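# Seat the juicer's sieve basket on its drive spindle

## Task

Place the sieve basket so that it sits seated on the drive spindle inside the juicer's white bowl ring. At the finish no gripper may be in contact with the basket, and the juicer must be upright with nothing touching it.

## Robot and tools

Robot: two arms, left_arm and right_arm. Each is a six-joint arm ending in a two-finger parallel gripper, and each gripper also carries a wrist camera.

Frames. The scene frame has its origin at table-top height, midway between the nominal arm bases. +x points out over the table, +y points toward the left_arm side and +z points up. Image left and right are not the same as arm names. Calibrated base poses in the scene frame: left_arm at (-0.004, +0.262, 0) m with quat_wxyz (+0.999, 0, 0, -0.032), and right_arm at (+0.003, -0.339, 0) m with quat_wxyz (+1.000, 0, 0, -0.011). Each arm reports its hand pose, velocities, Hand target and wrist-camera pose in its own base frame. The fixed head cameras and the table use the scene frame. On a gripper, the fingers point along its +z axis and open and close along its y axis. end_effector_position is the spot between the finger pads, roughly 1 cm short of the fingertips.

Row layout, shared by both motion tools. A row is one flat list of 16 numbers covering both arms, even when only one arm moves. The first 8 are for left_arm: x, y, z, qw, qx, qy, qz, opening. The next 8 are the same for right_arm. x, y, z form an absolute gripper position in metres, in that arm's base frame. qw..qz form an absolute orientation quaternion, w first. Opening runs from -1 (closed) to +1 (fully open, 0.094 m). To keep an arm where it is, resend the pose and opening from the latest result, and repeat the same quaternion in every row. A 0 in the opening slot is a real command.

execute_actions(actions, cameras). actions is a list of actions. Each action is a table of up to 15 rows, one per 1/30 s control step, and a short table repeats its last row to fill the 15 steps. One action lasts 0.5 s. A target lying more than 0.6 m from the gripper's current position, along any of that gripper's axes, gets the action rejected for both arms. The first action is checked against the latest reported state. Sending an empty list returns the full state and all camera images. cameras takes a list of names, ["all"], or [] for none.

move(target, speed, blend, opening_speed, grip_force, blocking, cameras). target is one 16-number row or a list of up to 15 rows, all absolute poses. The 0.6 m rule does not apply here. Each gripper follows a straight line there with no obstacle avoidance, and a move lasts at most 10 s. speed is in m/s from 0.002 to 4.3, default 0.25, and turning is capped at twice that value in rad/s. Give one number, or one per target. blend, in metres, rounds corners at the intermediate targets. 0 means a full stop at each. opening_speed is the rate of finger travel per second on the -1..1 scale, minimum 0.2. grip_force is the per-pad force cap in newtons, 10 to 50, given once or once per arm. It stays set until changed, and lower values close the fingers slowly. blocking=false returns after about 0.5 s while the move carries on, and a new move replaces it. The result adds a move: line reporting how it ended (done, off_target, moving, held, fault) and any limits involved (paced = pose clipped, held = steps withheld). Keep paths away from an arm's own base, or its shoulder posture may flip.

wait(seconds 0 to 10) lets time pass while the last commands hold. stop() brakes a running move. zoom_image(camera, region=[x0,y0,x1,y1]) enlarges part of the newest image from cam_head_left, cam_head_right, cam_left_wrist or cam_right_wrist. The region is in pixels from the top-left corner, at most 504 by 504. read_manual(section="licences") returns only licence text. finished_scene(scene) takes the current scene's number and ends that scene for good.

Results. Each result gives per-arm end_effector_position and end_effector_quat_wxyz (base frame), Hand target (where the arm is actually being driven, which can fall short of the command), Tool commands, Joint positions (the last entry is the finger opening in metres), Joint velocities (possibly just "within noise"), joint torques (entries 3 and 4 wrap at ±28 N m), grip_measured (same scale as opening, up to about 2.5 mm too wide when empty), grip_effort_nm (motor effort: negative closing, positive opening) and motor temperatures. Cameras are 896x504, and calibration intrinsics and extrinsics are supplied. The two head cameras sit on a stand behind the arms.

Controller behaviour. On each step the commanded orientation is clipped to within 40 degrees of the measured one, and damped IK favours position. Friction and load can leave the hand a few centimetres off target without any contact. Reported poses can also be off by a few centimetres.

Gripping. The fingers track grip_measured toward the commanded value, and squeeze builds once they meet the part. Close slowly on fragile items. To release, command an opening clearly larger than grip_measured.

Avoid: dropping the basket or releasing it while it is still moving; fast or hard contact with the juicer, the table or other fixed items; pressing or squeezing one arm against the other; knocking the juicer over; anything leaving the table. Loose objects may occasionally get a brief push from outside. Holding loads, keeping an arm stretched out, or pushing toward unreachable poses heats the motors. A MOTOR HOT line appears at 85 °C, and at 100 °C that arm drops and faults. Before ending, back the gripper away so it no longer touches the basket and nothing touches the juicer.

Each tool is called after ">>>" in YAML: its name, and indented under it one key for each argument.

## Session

>>> execute_actions:
  actions: []

>>> zoom_image:
  camera: "cam_head_right"
  region: [350, 180, 650, 400]

>>> zoom_image:
  camera: "cam_head_left"
  region: [350, 180, 650, 400]

Scene clock: 0.00 s.
left_arm: end_effector_position=(+0.7481, -0.2787, +0.1870) grip_measured=+1.000 grip_effort_nm=n/a end_effector_quat_wxyz=(+0.345, +0.356, +0.835, -0.240) | right_arm: end_effector_position=(+0.3975, -0.4955, +0.1654) grip_measured=+1.000 grip_effort_nm=n/a end_effector_quat_wxyz=(+0.594, +0.704, +0.187, -0.343)
Joint positions: left_arm=[-0.24 2.107 1.936 -0.698 0.56 0.356 0.094] | right_arm=[-0.636 1.915 1.108 0.643 1.194 0.94 0.094]
Joint velocities: within noise
Joint torques (N m): no reading
Motor temperatures (°C): left_arm=[25 36 30 25 24 26 27] | right_arm=[27 29 30 23 26 25 25]
Heat: left arm: hottest shoulder 36 °C; right arm: hottest elbow 30 °C.
Hand target: left_arm +0.7551, -0.2804, +0.2049; +0.361, +0.358, +0.828, -0.237 | right_arm +0.4026, -0.4992, +0.1758; +0.601, +0.702, +0.178, -0.337
Tool commands: left_gripper/opening=+1.0 right_gripper/opening=+1.0
camera_calibration:
cam_left_wrist: T_world_to_cam=[[-0.7627, -0.625525, 0.164341, 0.369743], [-0.645991, 0.724469, -0.240498, 0.76328], [0.0313776, -0.289591, -0.956636, 0.192367], [0, 0, 0, 1]] pos_world=[0.769039, -0.265982, 0.306828]
cam_right_wrist: T_world_to_cam=[[-0.679634, 0.177572, -0.711734, 0.487286], [0.722365, 0.330807, -0.607252, 0.026668], [0.127616, -0.926841, -0.353099, -0.334841], [0, 0, 0, 1]] pos_world=[0.354643, -0.405695, 0.244781]

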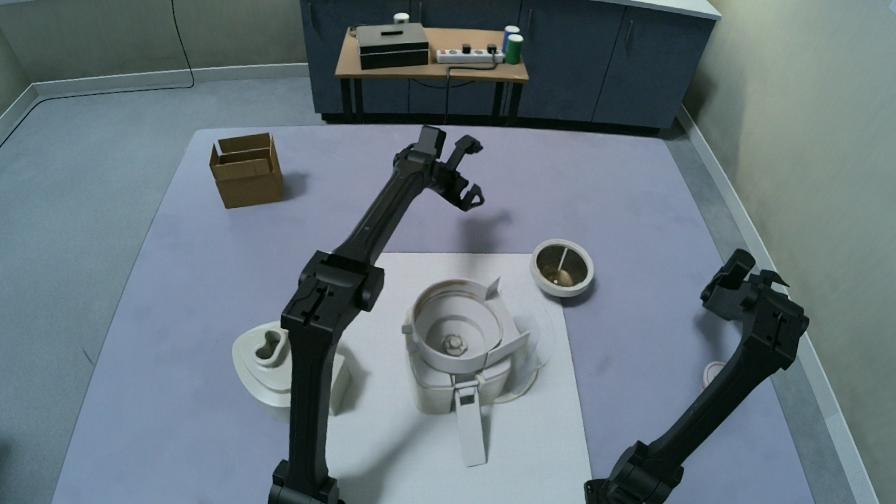

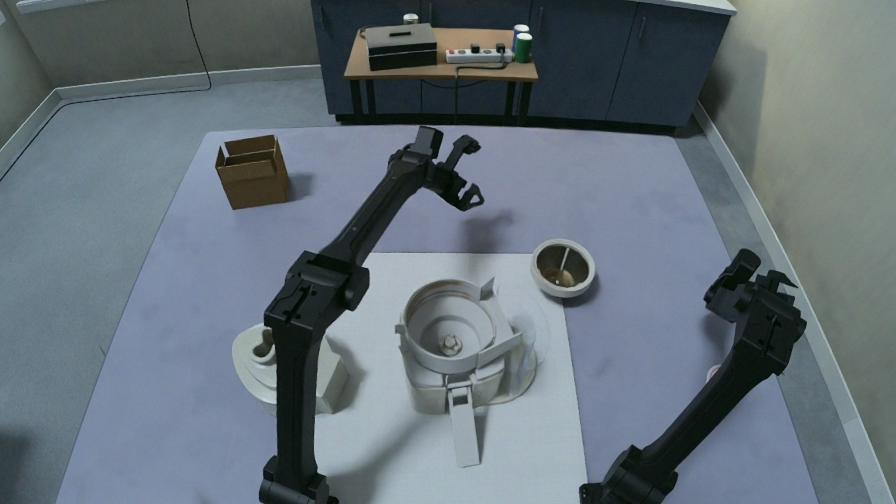

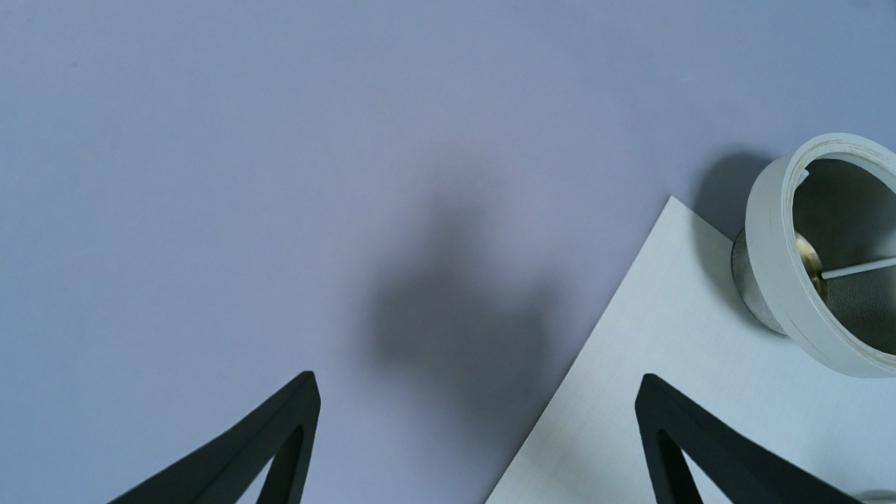

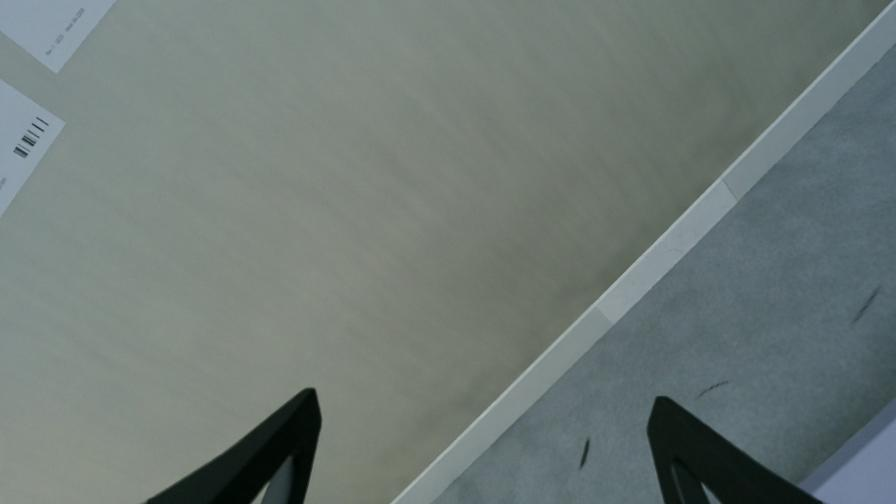

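Scaled by 1.680 from the camera's 896x504 image, which has a finer 1280x720 frame.

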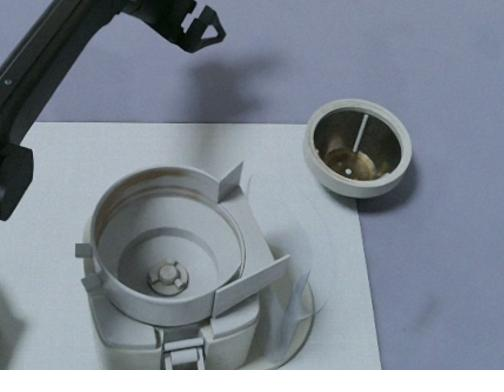

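Scaled by 1.680 from the camera's 896x504 image, which has a finer 1280x720 frame.

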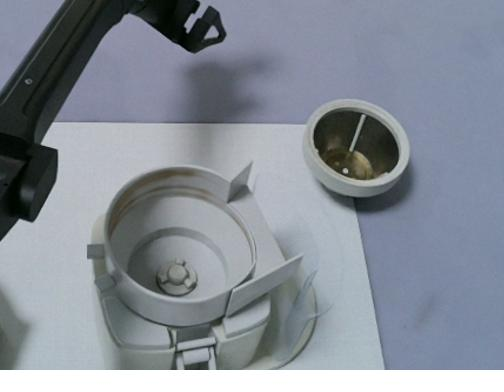

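>>> zoom_image:
  camera: "cam_head_right"
  region: [390, 290, 510, 380]

>>> move:
  target:
    - [0.60,0.0,0.27,0.25,0.2,0.93,-0.1,1,0.45,-0.30,0.28,0.342,0.2,0.91,-0.1,0]
    - [0.45,0.30,0.30,0.174,0,0.985,0,1,0.515,0.0,0.25,0.1736,0,0.985,0,0]
  speed: 0.4
  blend: 0.08
  cameras: ["cam_right_wrist","cam_head_right","cam_head_left"]

>>> zoom_image:
  camera: "cam_head_left"
  region: [390, 290, 510, 380]

Scaled by 4.200 from the camera's 896x504 image, which has a finer 1280x720 frame.

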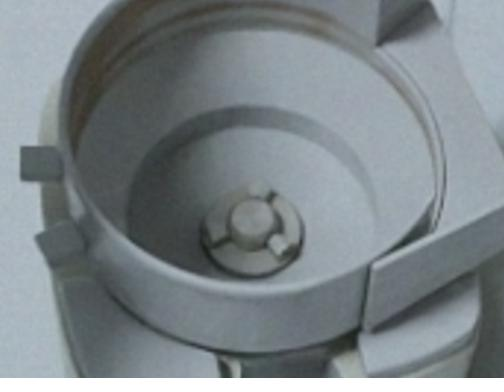

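Scene clock: 21.67 s.
left_arm: end_effector_position=(+0.4379, +0.2943, +0.2819) grip_measured=+1.000 grip_effort_nm=0.02 end_effector_quat_wxyz=(+0.160, -0.010, +0.987, -0.011) | right_arm: end_effector_position=(+0.4966, +0.0017, +0.2229) grip_measured=+0.001 grip_effort_nm=-0.08 end_effector_quat_wxyz=(+0.150, -0.008, +0.989, -0.001)
Joint positions: left_arm=[0.662 1.558 1.581 -1.347 0.211 0.615 0.094] | right_arm=[0.004 1.454 1.31 -1.126 0 -0.011 0.047]
Joint torques (N m): left_arm=[1.67 -13.04 14.57 0.38 0.19 0.08] | right_arm=[-1.08 -10.75 15.66 0.87 0 0.08]
Motor temperatures (°C): left_arm=[25 42 35 26 24 26 27] | right_arm=[27 30 34 23 26 25 25]
Heat: left arm: hottest shoulder 42 °C; right arm: hottest elbow 34 °C.
Hand target: left_arm +0.4492, +0.2995, +0.2998; +0.174, +0.000, +0.985, +0.000 | right_arm +0.5134, +0.0001, +0.2500; +0.174, +0.000, +0.985, +0.000
Off the commanded pose: left_arm 0.023 m, 2 deg | right_arm 0.033 m, 3 deg.
move: off_target (left_arm, right_arm)
camera_calibration:
cam_right_wrist: T_world_to_cam=[[0.0260623, -0.998693, -0.043972, 0.0100192], [-0.981597, -0.0338908, 0.187935, 0.495064], [-0.189179, 0.0382648, -0.981197, 0.429201], [0, 0, 0, 1]] pos_world=[0.566888, 0.0103609, 0.328532]
Images, in order (width x height): cam_head_left 896x504, cam_head_right 896x504, cam_right_wrist 896x504.

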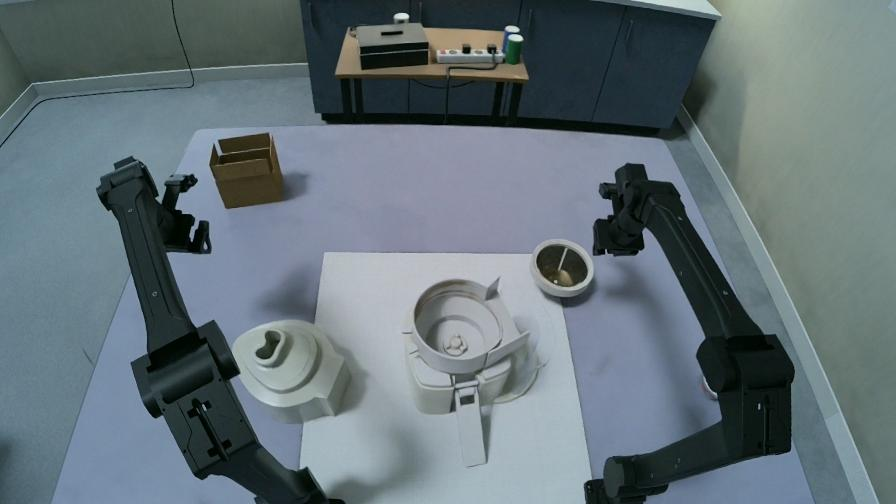

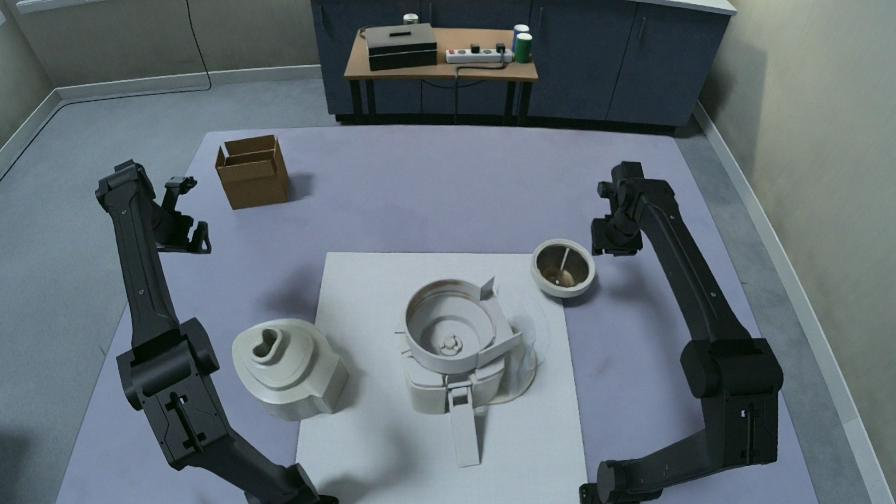

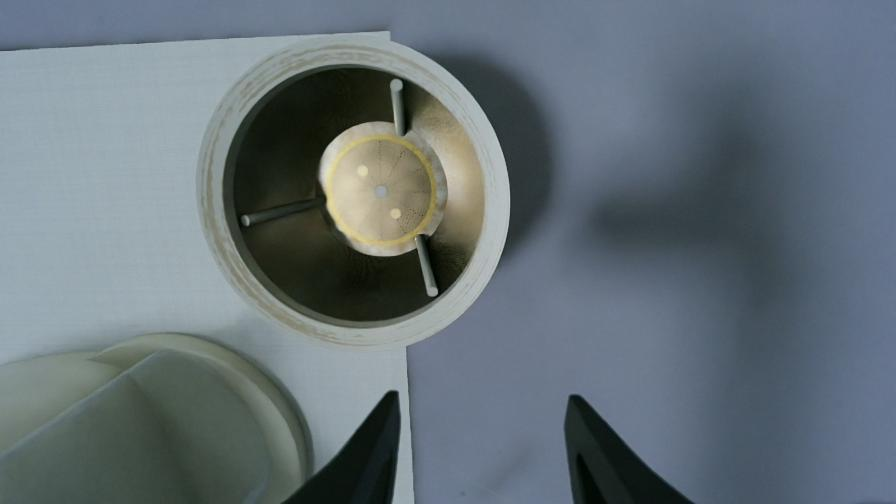

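Scaled by 4.200 from the camera's 896x504 image, which has a finer 1280x720 frame.

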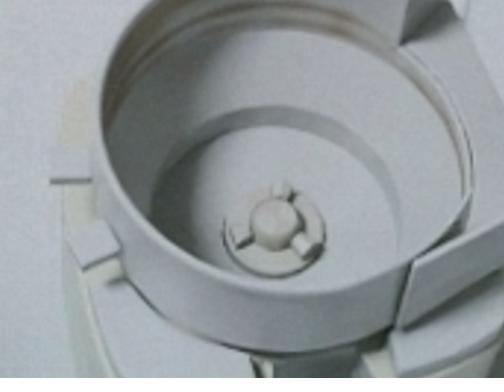

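>>> move:
  target:
    - [0.45,0.30,0.30,0.174,0,0.985,0,1,0.553,-0.0065,0.13,0.1736,0,0.985,0,0]
    - [0.45,0.30,0.30,0.174,0,0.985,0,1,0.552,-0.0065,0.068,0.1736,0,0.985,0,0]
  speed: [0.15,0.1]
  blend: 0.02
  cameras: ["cam_right_wrist"]

Scene clock: 43.30 s.
left_arm: end_effector_position=(+0.4379, +0.2943, +0.2819) grip_measured=+1.000 grip_effort_nm=0.02 end_effector_quat_wxyz=(+0.160, -0.010, +0.987, -0.011) | right_arm: end_effector_position=(+0.5521, +0.0000, +0.0744) grip_measured=+0.001 grip_effort_nm=-0.07 end_effector_quat_wxyz=(+0.173, -0.006, +0.985, +0.000)
Joint positions: left_arm=[0.662 1.558 1.581 -1.347 0.211 0.615 0.094] | right_arm=[0 1.696 1.174 -0.702 -0.002 -0.011 0.047]
Joint torques (N m): left_arm=[1.26 -12.81 14.58 0.49 0.19 0.07] | right_arm=[-1.67 -12.75 7.98 2.25 -0.07 -0.08]
Motor temperatures (°C): left_arm=[25 41 38 26 24 26 27] | right_arm=[27 32 39 23 26 25 25]
Heat: left arm: hottest shoulder 41 °C; right arm: hottest elbow 39 °C.
Hand target: left_arm +0.4492, +0.2995, +0.2998; +0.174, +0.000, +0.985, +0.000 | right_arm +0.5519, -0.0064, +0.0682; +0.174, +0.000, +0.985, +0.000
Off the commanded pose: left_arm 0.023 m, 2 deg | right_arm 0.009 m, 1 deg.
move: off_target (left_arm)
camera_calibration:
cam_right_wrist: T_world_to_cam=[[0.0242261, -0.998699, -0.0448676, 0.0014086], [-0.989404, -0.0303789, 0.141973, 0.585099], [-0.143152, 0.0409527, -0.988853, 0.269293], [0, 0, 0, 1]] pos_world=[0.617415, 0.00815316, 0.183286]
Images, in order (width x height): cam_right_wrist 896x504.

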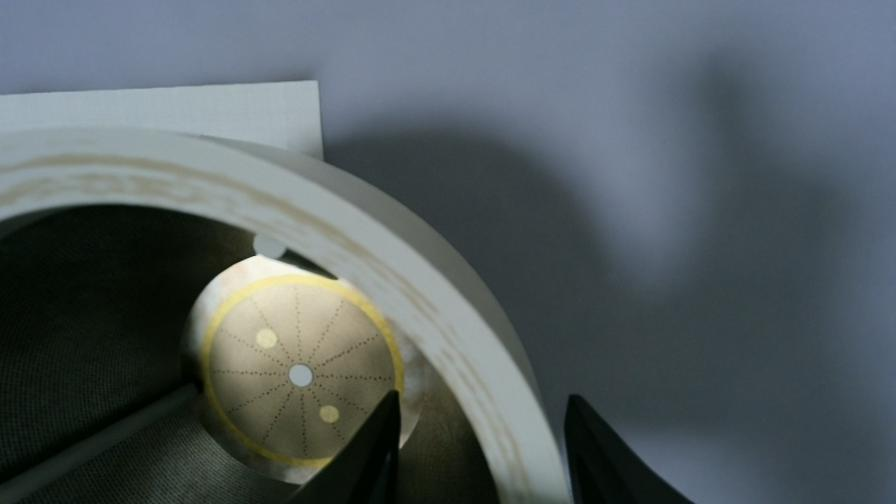

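>>> move:
  target:
    - [0.45,0.30,0.30,0.174,0,0.985,0,1,0.552,-0.014,0.068,0.1736,0,0.985,0,0]
    - [0.45,0.30,0.30,0.174,0,0.985,0,1,0.552,-0.014,0.068,0.1736,0,0.985,0,-0.7]
  speed: 0.08
  opening_speed: 0.6
  grip_force: 50
  cameras: ["cam_right_wrist"]

Scene clock: 49.50 s.
left_arm: end_effector_position=(+0.4379, +0.2943, +0.2819) grip_measured=+1.000 grip_effort_nm=0.02 end_effector_quat_wxyz=(+0.160, -0.010, +0.987, -0.011) | right_arm: end_effector_position=(+0.5535, -0.0048, +0.0816) grip_measured=-0.592 grip_effort_nm=-0.97 end_effector_quat_wxyz=(+0.181, -0.002, +0.983, +0.010)
Joint positions: left_arm=[0.662 1.558 1.581 -1.347 0.211 0.615 0.094] | right_arm=[-0.016 1.683 1.174 -0.699 -0.026 -0.014 0.019]
Joint torques (N m): left_arm=[1.14 -13.39 14.65 0.66 0.22 0.08] | right_arm=[-1.79 -11.87 8.2 2.06 0.7 -0.17]
Heat: left arm: hottest shoulder 40 °C; right arm: hottest elbow 39 °C.
Hand target: left_arm +0.4492, +0.2995, +0.2998; +0.174, +0.000, +0.985, +0.000 | right_arm +0.5516, -0.0138, +0.0683; +0.173, +0.000, +0.985, +0.000
Off the commanded pose: left_arm 0.023 m, 2 deg | right_arm 0.017 m, 1 deg.
move: off_target (left_arm, right_arm)
camera_calibration:
cam_right_wrist: T_world_to_cam=[[0.0205958, -0.997583, -0.0663658, 0.000723169], [-0.991748, -0.0287863, 0.124927, 0.588068], [-0.126536, 0.0632451, -0.989944, 0.267863], [0, 0, 0, 1]] pos_world=[0.617095, 0.000708733, 0.191751]
Images, in order (width x height): cam_right_wrist 896x504.

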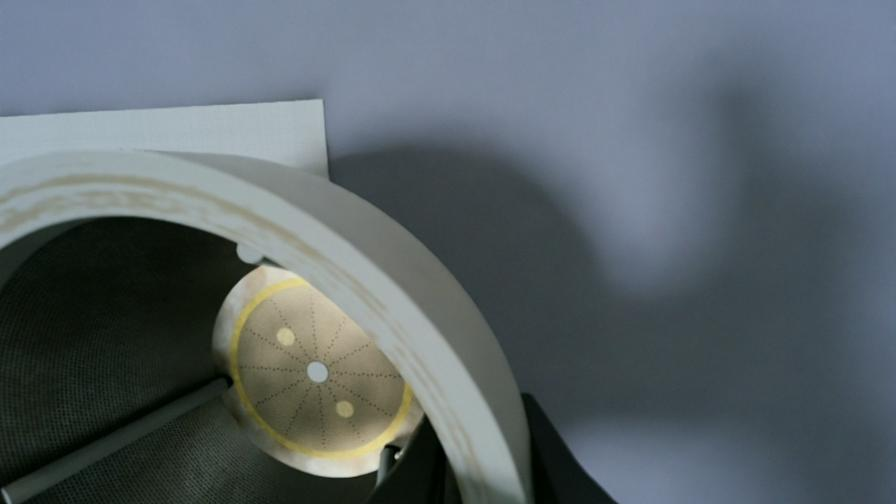

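>>> move:
  target:
    - [0.45,0.30,0.30,0.174,0,0.985,0,1,0.56,-0.012,0.15,0.1736,0,0.985,0,-1]
    - [0.45,0.30,0.30,0.174,0,0.985,0,1,0.52,0.04,0.38,0.1732,0.0156,0.982,0.0887,-1]
    - [0.45,0.30,0.30,0.174,0,0.985,0,1,0.34,0.265,0.39,0.141,-0.0781,0.98,0.1252,-1]
  speed: [0.12,0.2,0.2]
  blend: [0.03,0.08,0]
  cameras: ["cam_right_wrist","cam_head_right","cam_head_left"]

>>> zoom_image:
  camera: "cam_head_right"
  region: [350, 200, 570, 420]

>>> zoom_image:
  camera: "cam_head_left"
  region: [350, 200, 570, 420]

Scene clock: 69.63 s.
left_arm: end_effector_position=(+0.4379, +0.2943, +0.2819) grip_measured=+1.000 grip_effort_nm=0.02 end_effector_quat_wxyz=(+0.160, -0.010, +0.987, -0.011) | right_arm: end_effector_position=(+0.3481, +0.2682, +0.3818) grip_measured=-0.634 grip_effort_nm=-1.03 end_effector_quat_wxyz=(+0.136, -0.083, +0.980, +0.120)
Joint positions: left_arm=[0.662 1.558 1.581 -1.347 0.211 0.615 0.094] | right_arm=[0.633 1.293 1.559 -1.476 -0.062 0.476 0.017]
Joint torques (N m): left_arm=[1.73 -14.56 14.86 0.46 0.22 0.12] | right_arm=[-0.09 -10.05 9.74 1.2 0.01 0.03]
Heat: left arm: hottest elbow 42 °C; right arm: hottest elbow 39 °C.
Hand target: left_arm +0.4492, +0.2995, +0.2998; +0.174, +0.000, +0.985, +0.000 | right_arm +0.3401, +0.2650, +0.3898; +0.141, -0.078, +0.979, +0.125
Off the commanded pose: left_arm 0.023 m, 2 deg | right_arm 0.012 m, 1 deg.
move: off_target (left_arm, right_arm)
camera_calibration:
cam_right_wrist: T_world_to_cam=[[0.203652, -0.944187, -0.258915, 0.292624], [-0.94976, -0.254722, 0.181857, 0.378912], [-0.237658, 0.208872, -0.948626, 0.505591], [0, 0, 0, 1]] pos_world=[0.42044, 0.267206, 0.486473]
Images, in order (width x height): cam_head_left 896x504, cam_head_right 896x504, cam_right_wrist 896x504.

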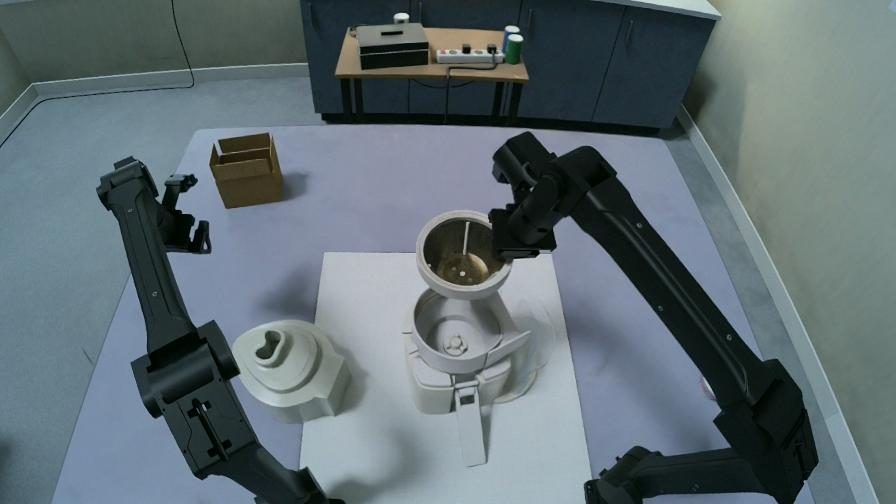

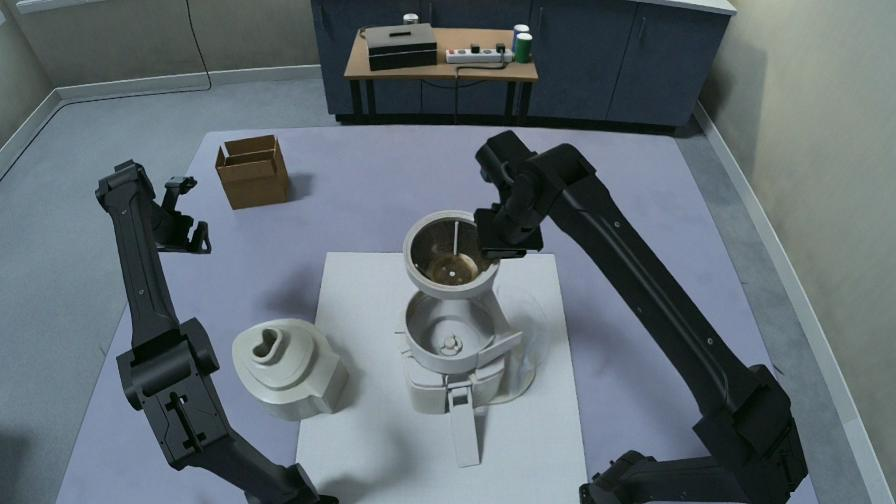

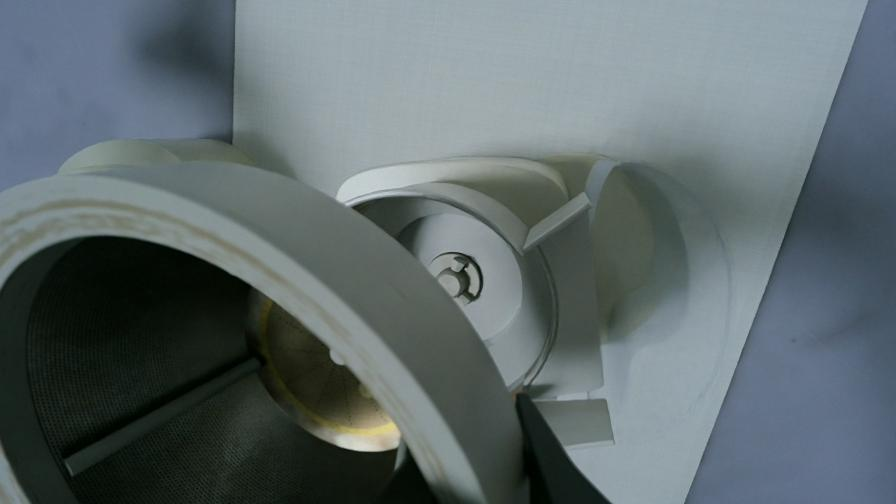

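Scaled by 2.291 from the camera's 896x504 image, which has a finer 1280x720 frame.

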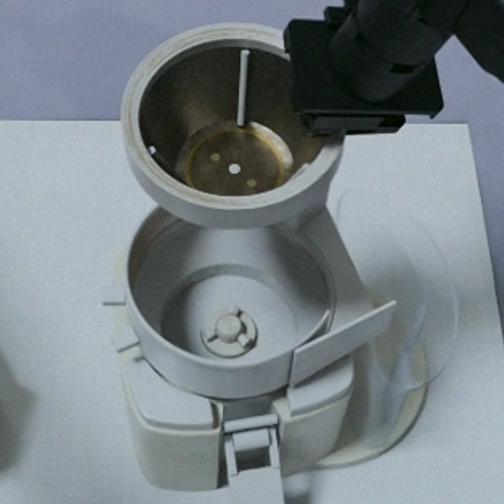

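Scaled by 2.291 from the camera's 896x504 image, which has a finer 1280x720 frame.

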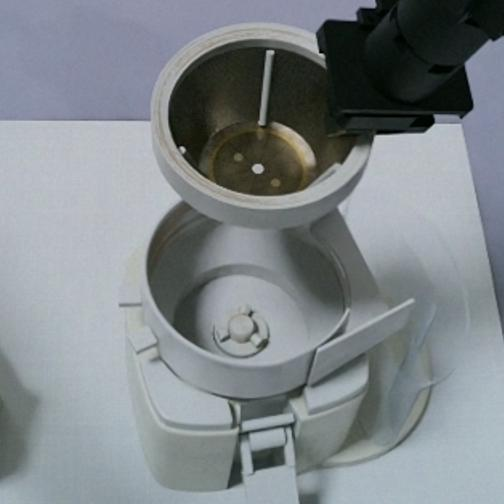

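>>> move:
  target: [0.45,0.30,0.30,0.174,0,0.985,0,1,0.306,0.264,0.295,0.141,-0.0781,0.98,0.1252,-1]
  speed: 0.15
  cameras: ["cam_right_wrist","cam_head_right","cam_head_left"]

>>> zoom_image:
  camera: "cam_head_right"
  region: [350, 220, 570, 440]

>>> zoom_image:
  camera: "cam_head_left"
  region: [350, 220, 570, 440]

Scene clock: 99.47 s.
left_arm: end_effector_position=(+0.4379, +0.2943, +0.2819) grip_measured=+1.000 grip_effort_nm=0.02 end_effector_quat_wxyz=(+0.160, -0.010, +0.987, -0.011) | right_arm: end_effector_position=(+0.3082, +0.2599, +0.2871) grip_measured=-0.634 grip_effort_nm=-1.03 end_effector_quat_wxyz=(+0.126, -0.080, +0.982, +0.112)
Joint positions: left_arm=[0.662 1.558 1.581 -1.347 0.211 0.615 0.094] | right_arm=[0.684 1.178 1.216 -1.272 -0.041 0.529 0.017]
Joint torques (N m): left_arm=[1.79 -13.39 14.43 0.31 0.19 0.07] | right_arm=[0.09 -8.53 9.89 2.25 0.05 0.11]
Motor temperatures (°C): left_arm=[25 40 45 25 24 26 27] | right_arm=[27 32 41 23 26 25 27]
Heat: left arm: hottest elbow 45 °C; right arm: hottest elbow 41 °C.
Hand target: left_arm +0.4492, +0.2995, +0.2998; +0.174, +0.000, +0.985, +0.000 | right_arm +0.3060, +0.2640, +0.2950; +0.140, -0.078, +0.979, +0.125
Off the commanded pose: left_arm 0.023 m, 2 deg | right_arm 0.009 m, 2 deg.
move: off_target (left_arm)
camera_calibration:
cam_right_wrist: T_world_to_cam=[[0.192565, -0.949632, -0.247221, 0.269811], [-0.94745, -0.245514, 0.205087, 0.346423], [-0.255454, 0.194737, -0.947006, 0.416648], [0, 0, 0, 1]] pos_world=[0.382696, 0.260136, 0.390225]
Images, in order (width x height): cam_head_left 896x504, cam_head_right 896x504, cam_right_wrist 896x504.

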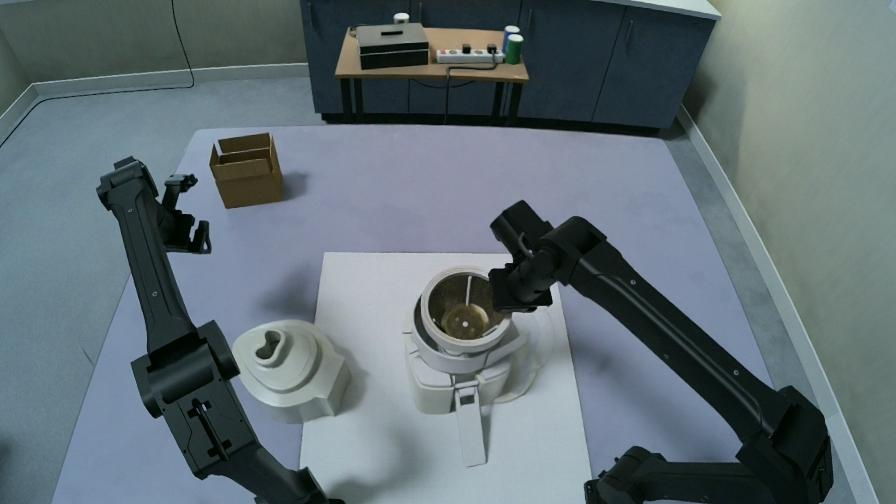

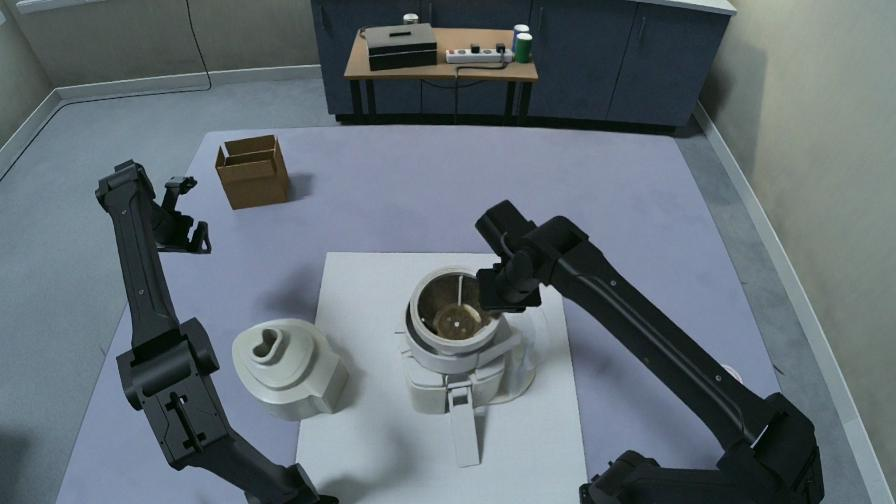

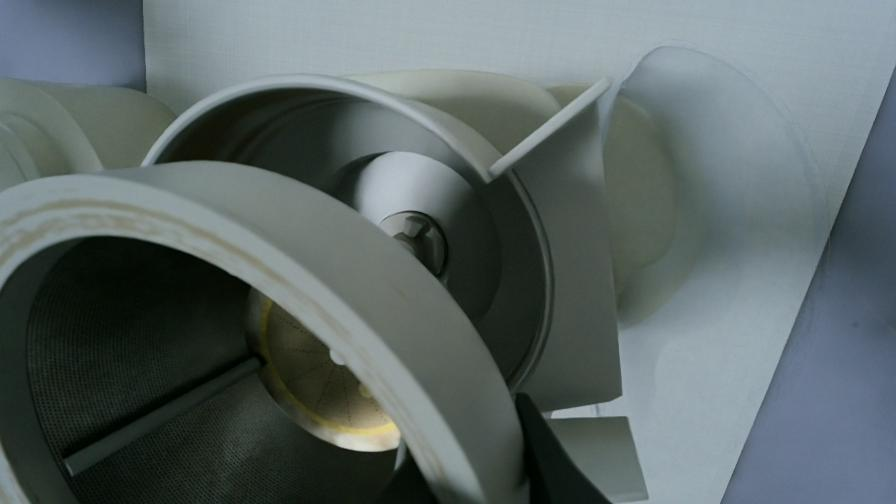

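Scaled by 2.291 from the camera's 896x504 image, which has a finer 1280x720 frame.

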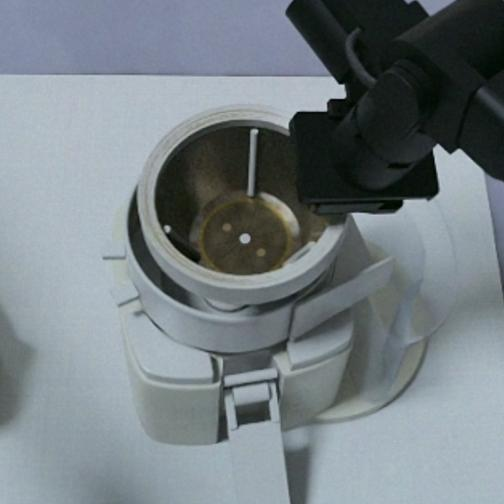

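Scaled by 2.291 from the camera's 896x504 image, which has a finer 1280x720 frame.

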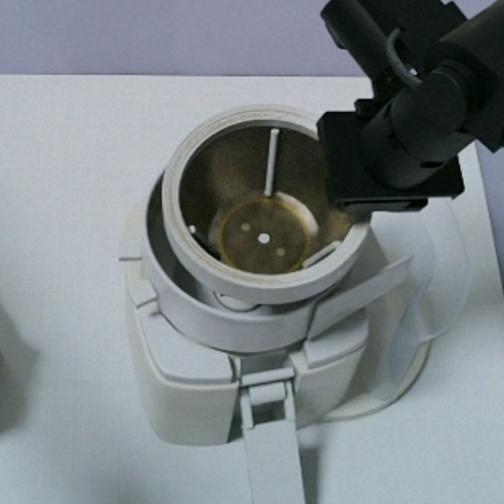

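>>> move:
  target:
    - [0.45,0.30,0.30,0.174,0,0.985,0,1,0.310,0.276,0.29,0.141,-0.0781,0.98,0.1252,-1]
    - [0.45,0.30,0.30,0.174,0,0.985,0,1,0.310,0.2745,0.262,0.141,-0.0781,0.98,0.1252,-1]
  speed: 0.1
  blend: 0.005
  cameras: ["cam_right_wrist","cam_head_right"]

>>> zoom_image:
  camera: "cam_head_right"
  region: [350, 220, 570, 440]

Scene clock: 109.67 s.
left_arm: end_effector_position=(+0.4379, +0.2943, +0.2819) grip_measured=+1.000 grip_effort_nm=0.02 end_effector_quat_wxyz=(+0.160, -0.010, +0.987, -0.011) | right_arm: end_effector_position=(+0.3095, +0.2686, +0.2594) grip_measured=-0.634 grip_effort_nm=-1.03 end_effector_quat_wxyz=(+0.132, -0.080, +0.981, +0.116)
Joint positions: left_arm=[0.662 1.558 1.581 -1.347 0.211 0.615 0.094] | right_arm=[0.701 1.186 1.147 -1.18 -0.035 0.544 0.017]
Joint torques (N m): left_arm=[1.26 -13.1 14.63 0.31 0.15 0.04] | right_arm=[0.38 -7.53 10.15 2.22 0.01 0.07]
Heat: left arm: hottest elbow 45 °C; right arm: hottest elbow 41 °C.
Hand target: left_arm +0.4492, +0.2995, +0.2998; +0.174, +0.000, +0.985, +0.000 | right_arm +0.3100, +0.2744, +0.2622; +0.141, -0.078, +0.979, +0.125
Off the commanded pose: left_arm 0.023 m, 2 deg | right_arm 0.006 m, 1 deg.
move: off_target (left_arm)
camera_calibration:
cam_right_wrist: T_world_to_cam=[[0.196162, -0.947317, -0.253202, 0.27084], [-0.949536, -0.247963, 0.192083, 0.3601], [-0.244749, 0.202745, -0.948152, 0.38395], [0, 0, 0, 1]] pos_world=[0.38277, 0.268019, 0.363451]
Images, in order (width x height): cam_head_right 896x504, cam_right_wrist 896x504.

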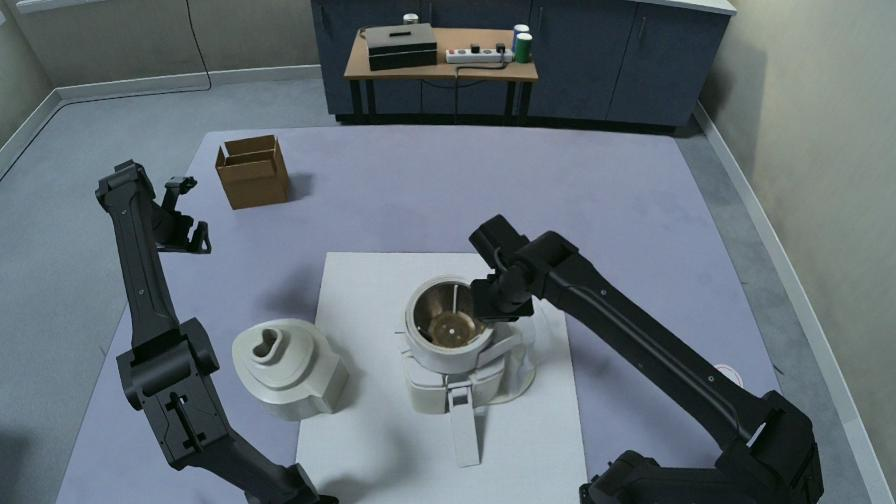

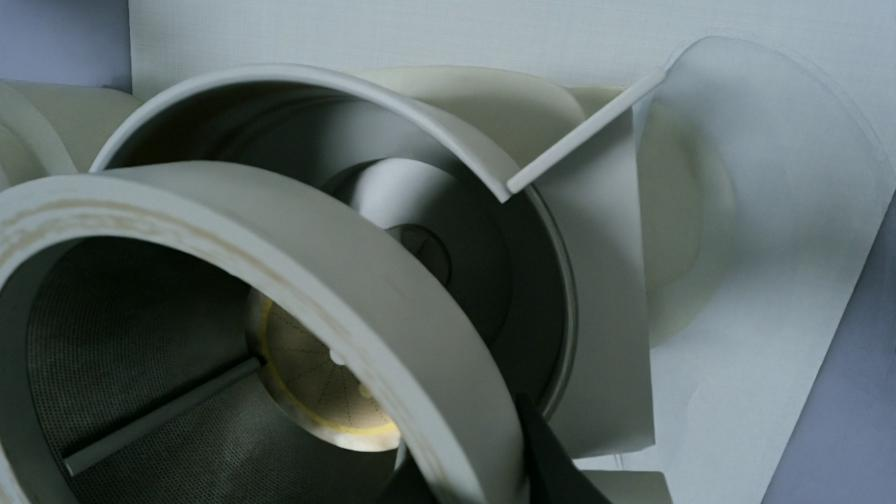

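Scaled by 2.291 from the camera's 896x504 image, which has a finer 1280x720 frame.

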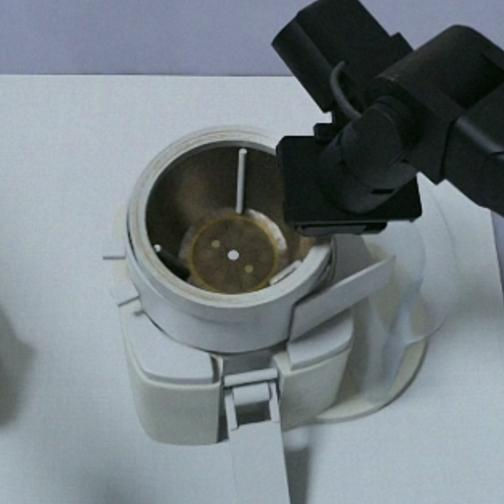

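>>> move:
  target:
    - [0.45,0.30,0.30,0.174,0,0.985,0,1,0.318,0.277,0.265,0.141,-0.0781,0.98,0.1252,-1]
    - [0.45,0.30,0.30,0.174,0,0.985,0,1,0.317,0.277,0.245,0.141,-0.0781,0.98,0.1252,-1]
  speed: 0.08
  blend: 0.003
  cameras: ["cam_right_wrist","cam_head_right"]

>>> zoom_image:
  camera: "cam_head_right"
  region: [350, 220, 570, 440]

Scene clock: 127.87 s.
left_arm: end_effector_position=(+0.4379, +0.2943, +0.2819) grip_measured=+1.000 grip_effort_nm=0.02 end_effector_quat_wxyz=(+0.160, -0.010, +0.987, -0.011) | right_arm: end_effector_position=(+0.3155, +0.2749, +0.2495) grip_measured=-0.635 grip_effort_nm=-1.03 end_effector_quat_wxyz=(+0.136, -0.081, +0.980, +0.122)
Joint positions: left_arm=[0.662 1.558 1.581 -1.347 0.211 0.615 0.094] | right_arm=[0.701 1.202 1.13 -1.133 -0.041 0.545 0.017]
Joint torques (N m): left_arm=[1.67 -13.68 14.67 0.44 0.23 0.06] | right_arm=[-0.56 -7.18 9.05 2.28 0.16 -0.04]
Heat: left arm: hottest elbow 47 °C; right arm: hottest elbow 40 °C.
Hand target: left_arm +0.4492, +0.2995, +0.2998; +0.174, +0.000, +0.985, +0.000 | right_arm +0.3169, +0.2769, +0.2450; +0.141, -0.078, +0.979, +0.125
Off the commanded pose: left_arm 0.023 m, 2 deg | right_arm 0.005 m, 1 deg.
move: off_target (left_arm)
camera_calibration:
cam_right_wrist: T_world_to_cam=[[0.199562, -0.943624, -0.264099, 0.273788], [-0.95053, -0.251896, 0.181772, 0.373188], [-0.238049, 0.214759, -0.947212, 0.369094], [0, 0, 0, 1]] pos_world=[0.387951, 0.273091, 0.354083]
Images, in order (width x height): cam_head_right 896x504, cam_right_wrist 896x504.

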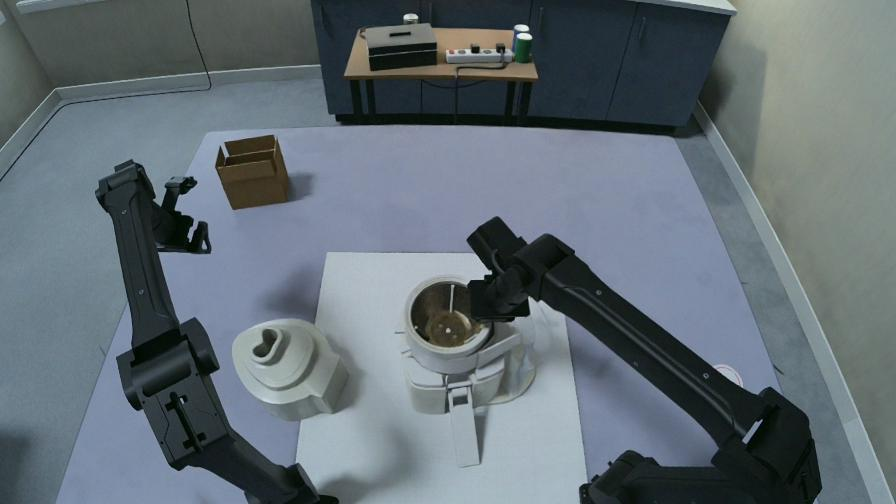

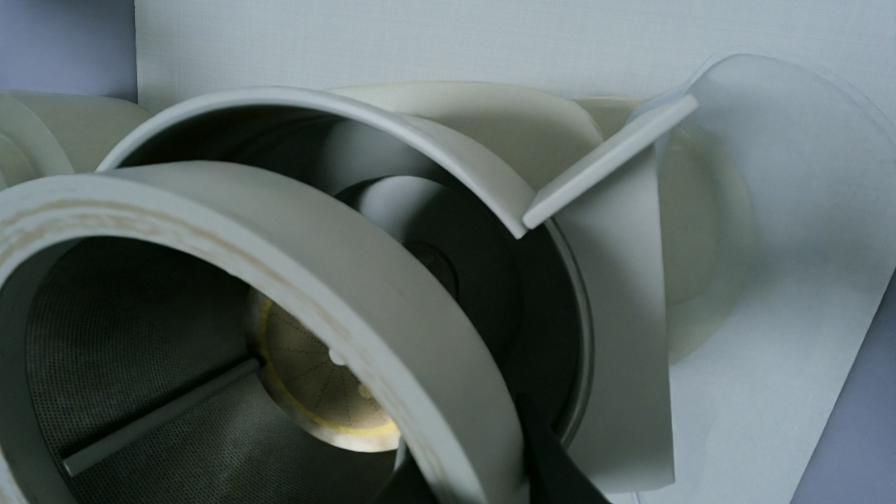

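Scaled by 2.291 from the camera's 896x504 image, which has a finer 1280x720 frame.

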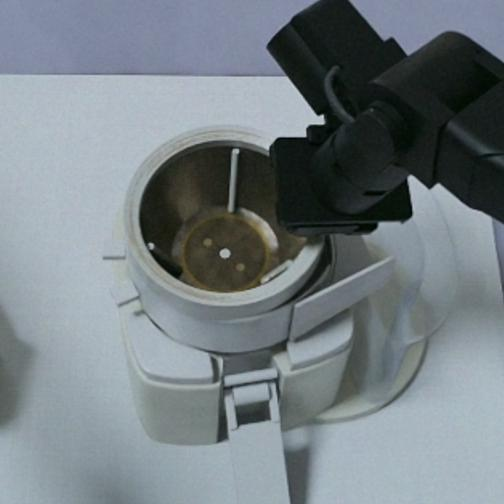

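>>> move:
  target:
    - [0.45,0.30,0.30,0.174,0,0.985,0,1,0.322,0.272,0.285,0.141,-0.0781,0.98,0.1252,-1]
    - [0.45,0.30,0.30,0.174,0,0.985,0,1,0.325,0.272,0.256,0.141,-0.0781,0.98,0.1252,-1]
  speed: 0.1
  blend: 0.003
  cameras: ["cam_right_wrist","cam_head_right","cam_head_left"]

>>> zoom_image:
  camera: "cam_head_right"
  region: [390, 260, 540, 380]

>>> zoom_image:
  camera: "cam_head_left"
  region: [390, 260, 540, 380]

Scene clock: 154.17 s.
left_arm: end_effector_position=(+0.4379, +0.2943, +0.2819) grip_measured=+1.000 grip_effort_nm=0.02 end_effector_quat_wxyz=(+0.160, -0.010, +0.987, -0.011) | right_arm: end_effector_position=(+0.3133, +0.2699, +0.2489) grip_measured=-0.635 grip_effort_nm=-1.03 end_effector_quat_wxyz=(+0.126, -0.080, +0.982, +0.118)
Joint positions: left_arm=[0.662 1.558 1.581 -1.347 0.211 0.615 0.094] | right_arm=[0.692 1.203 1.135 -1.159 -0.048 0.538 0.017]
Joint torques (N m): left_arm=[1.67 -13.39 14.6 0.43 0.2 0.04] | right_arm=[-2.02 -6.59 11.36 2.29 0.09 -0.17]
Heat: left arm: hottest elbow 48 °C; right arm: hottest elbow 40 °C.
Hand target: left_arm +0.4492, +0.2995, +0.2998; +0.174, +0.000, +0.985, +0.000 | right_arm +0.3247, +0.2718, +0.2560; +0.141, -0.078, +0.979, +0.125
Off the commanded pose: left_arm 0.023 m, 2 deg | right_arm 0.014 m, 2 deg.
move: off_target (left_arm, right_arm)
camera_calibration:
cam_right_wrist: T_world_to_cam=[[0.194114, -0.946484, -0.257854, 0.270193], [-0.946649, -0.249663, 0.203775, 0.36265], [-0.257247, 0.204541, -0.944451, 0.377229], [0, 0, 0, 1]] pos_world=[0.387895, 0.269115, 0.352045]
Images, in order (width x height): cam_head_left 896x504, cam_head_right 896x504, cam_right_wrist 896x504.

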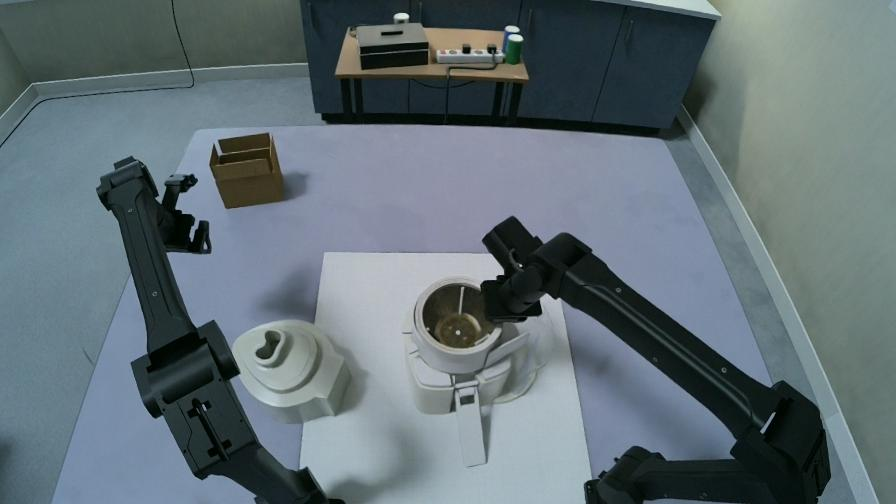

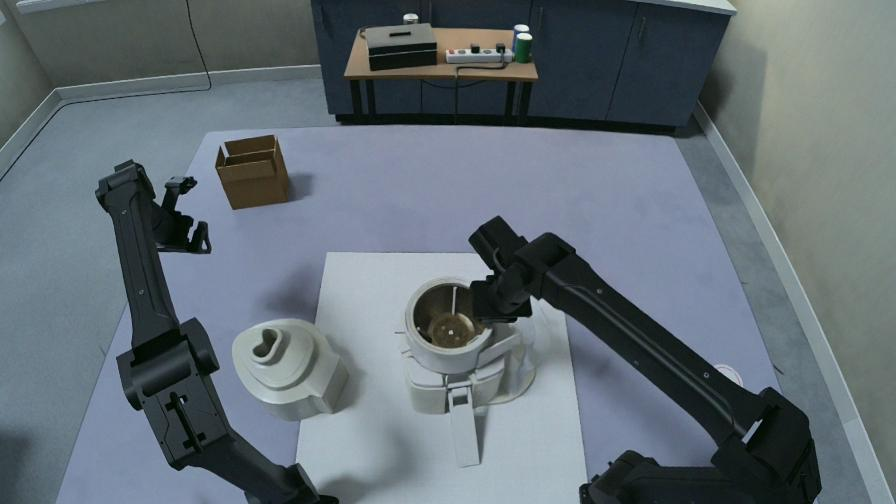

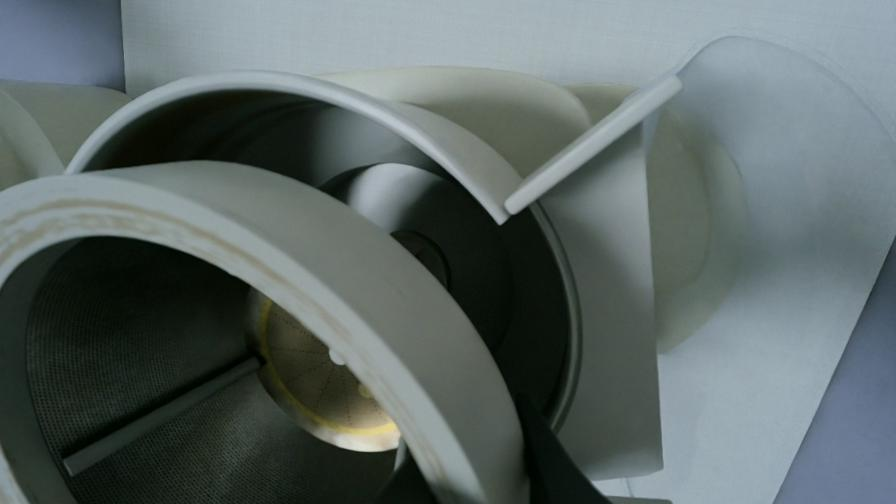

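Scaled by 3.360 from the camera's 896x504 image, which has a finer 1280x720 frame.

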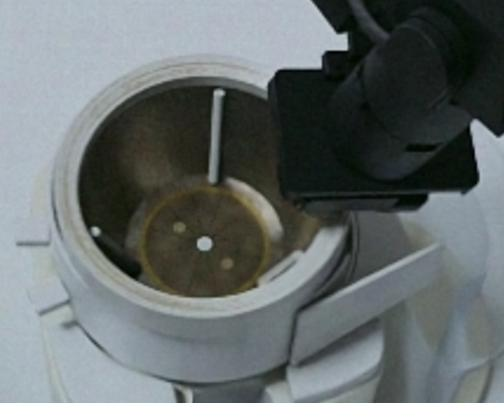

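Scaled by 3.360 from the camera's 896x504 image, which has a finer 1280x720 frame.

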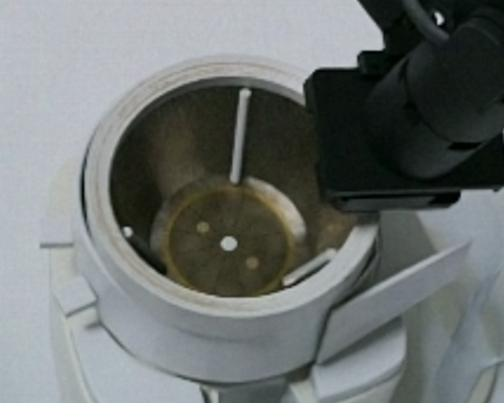

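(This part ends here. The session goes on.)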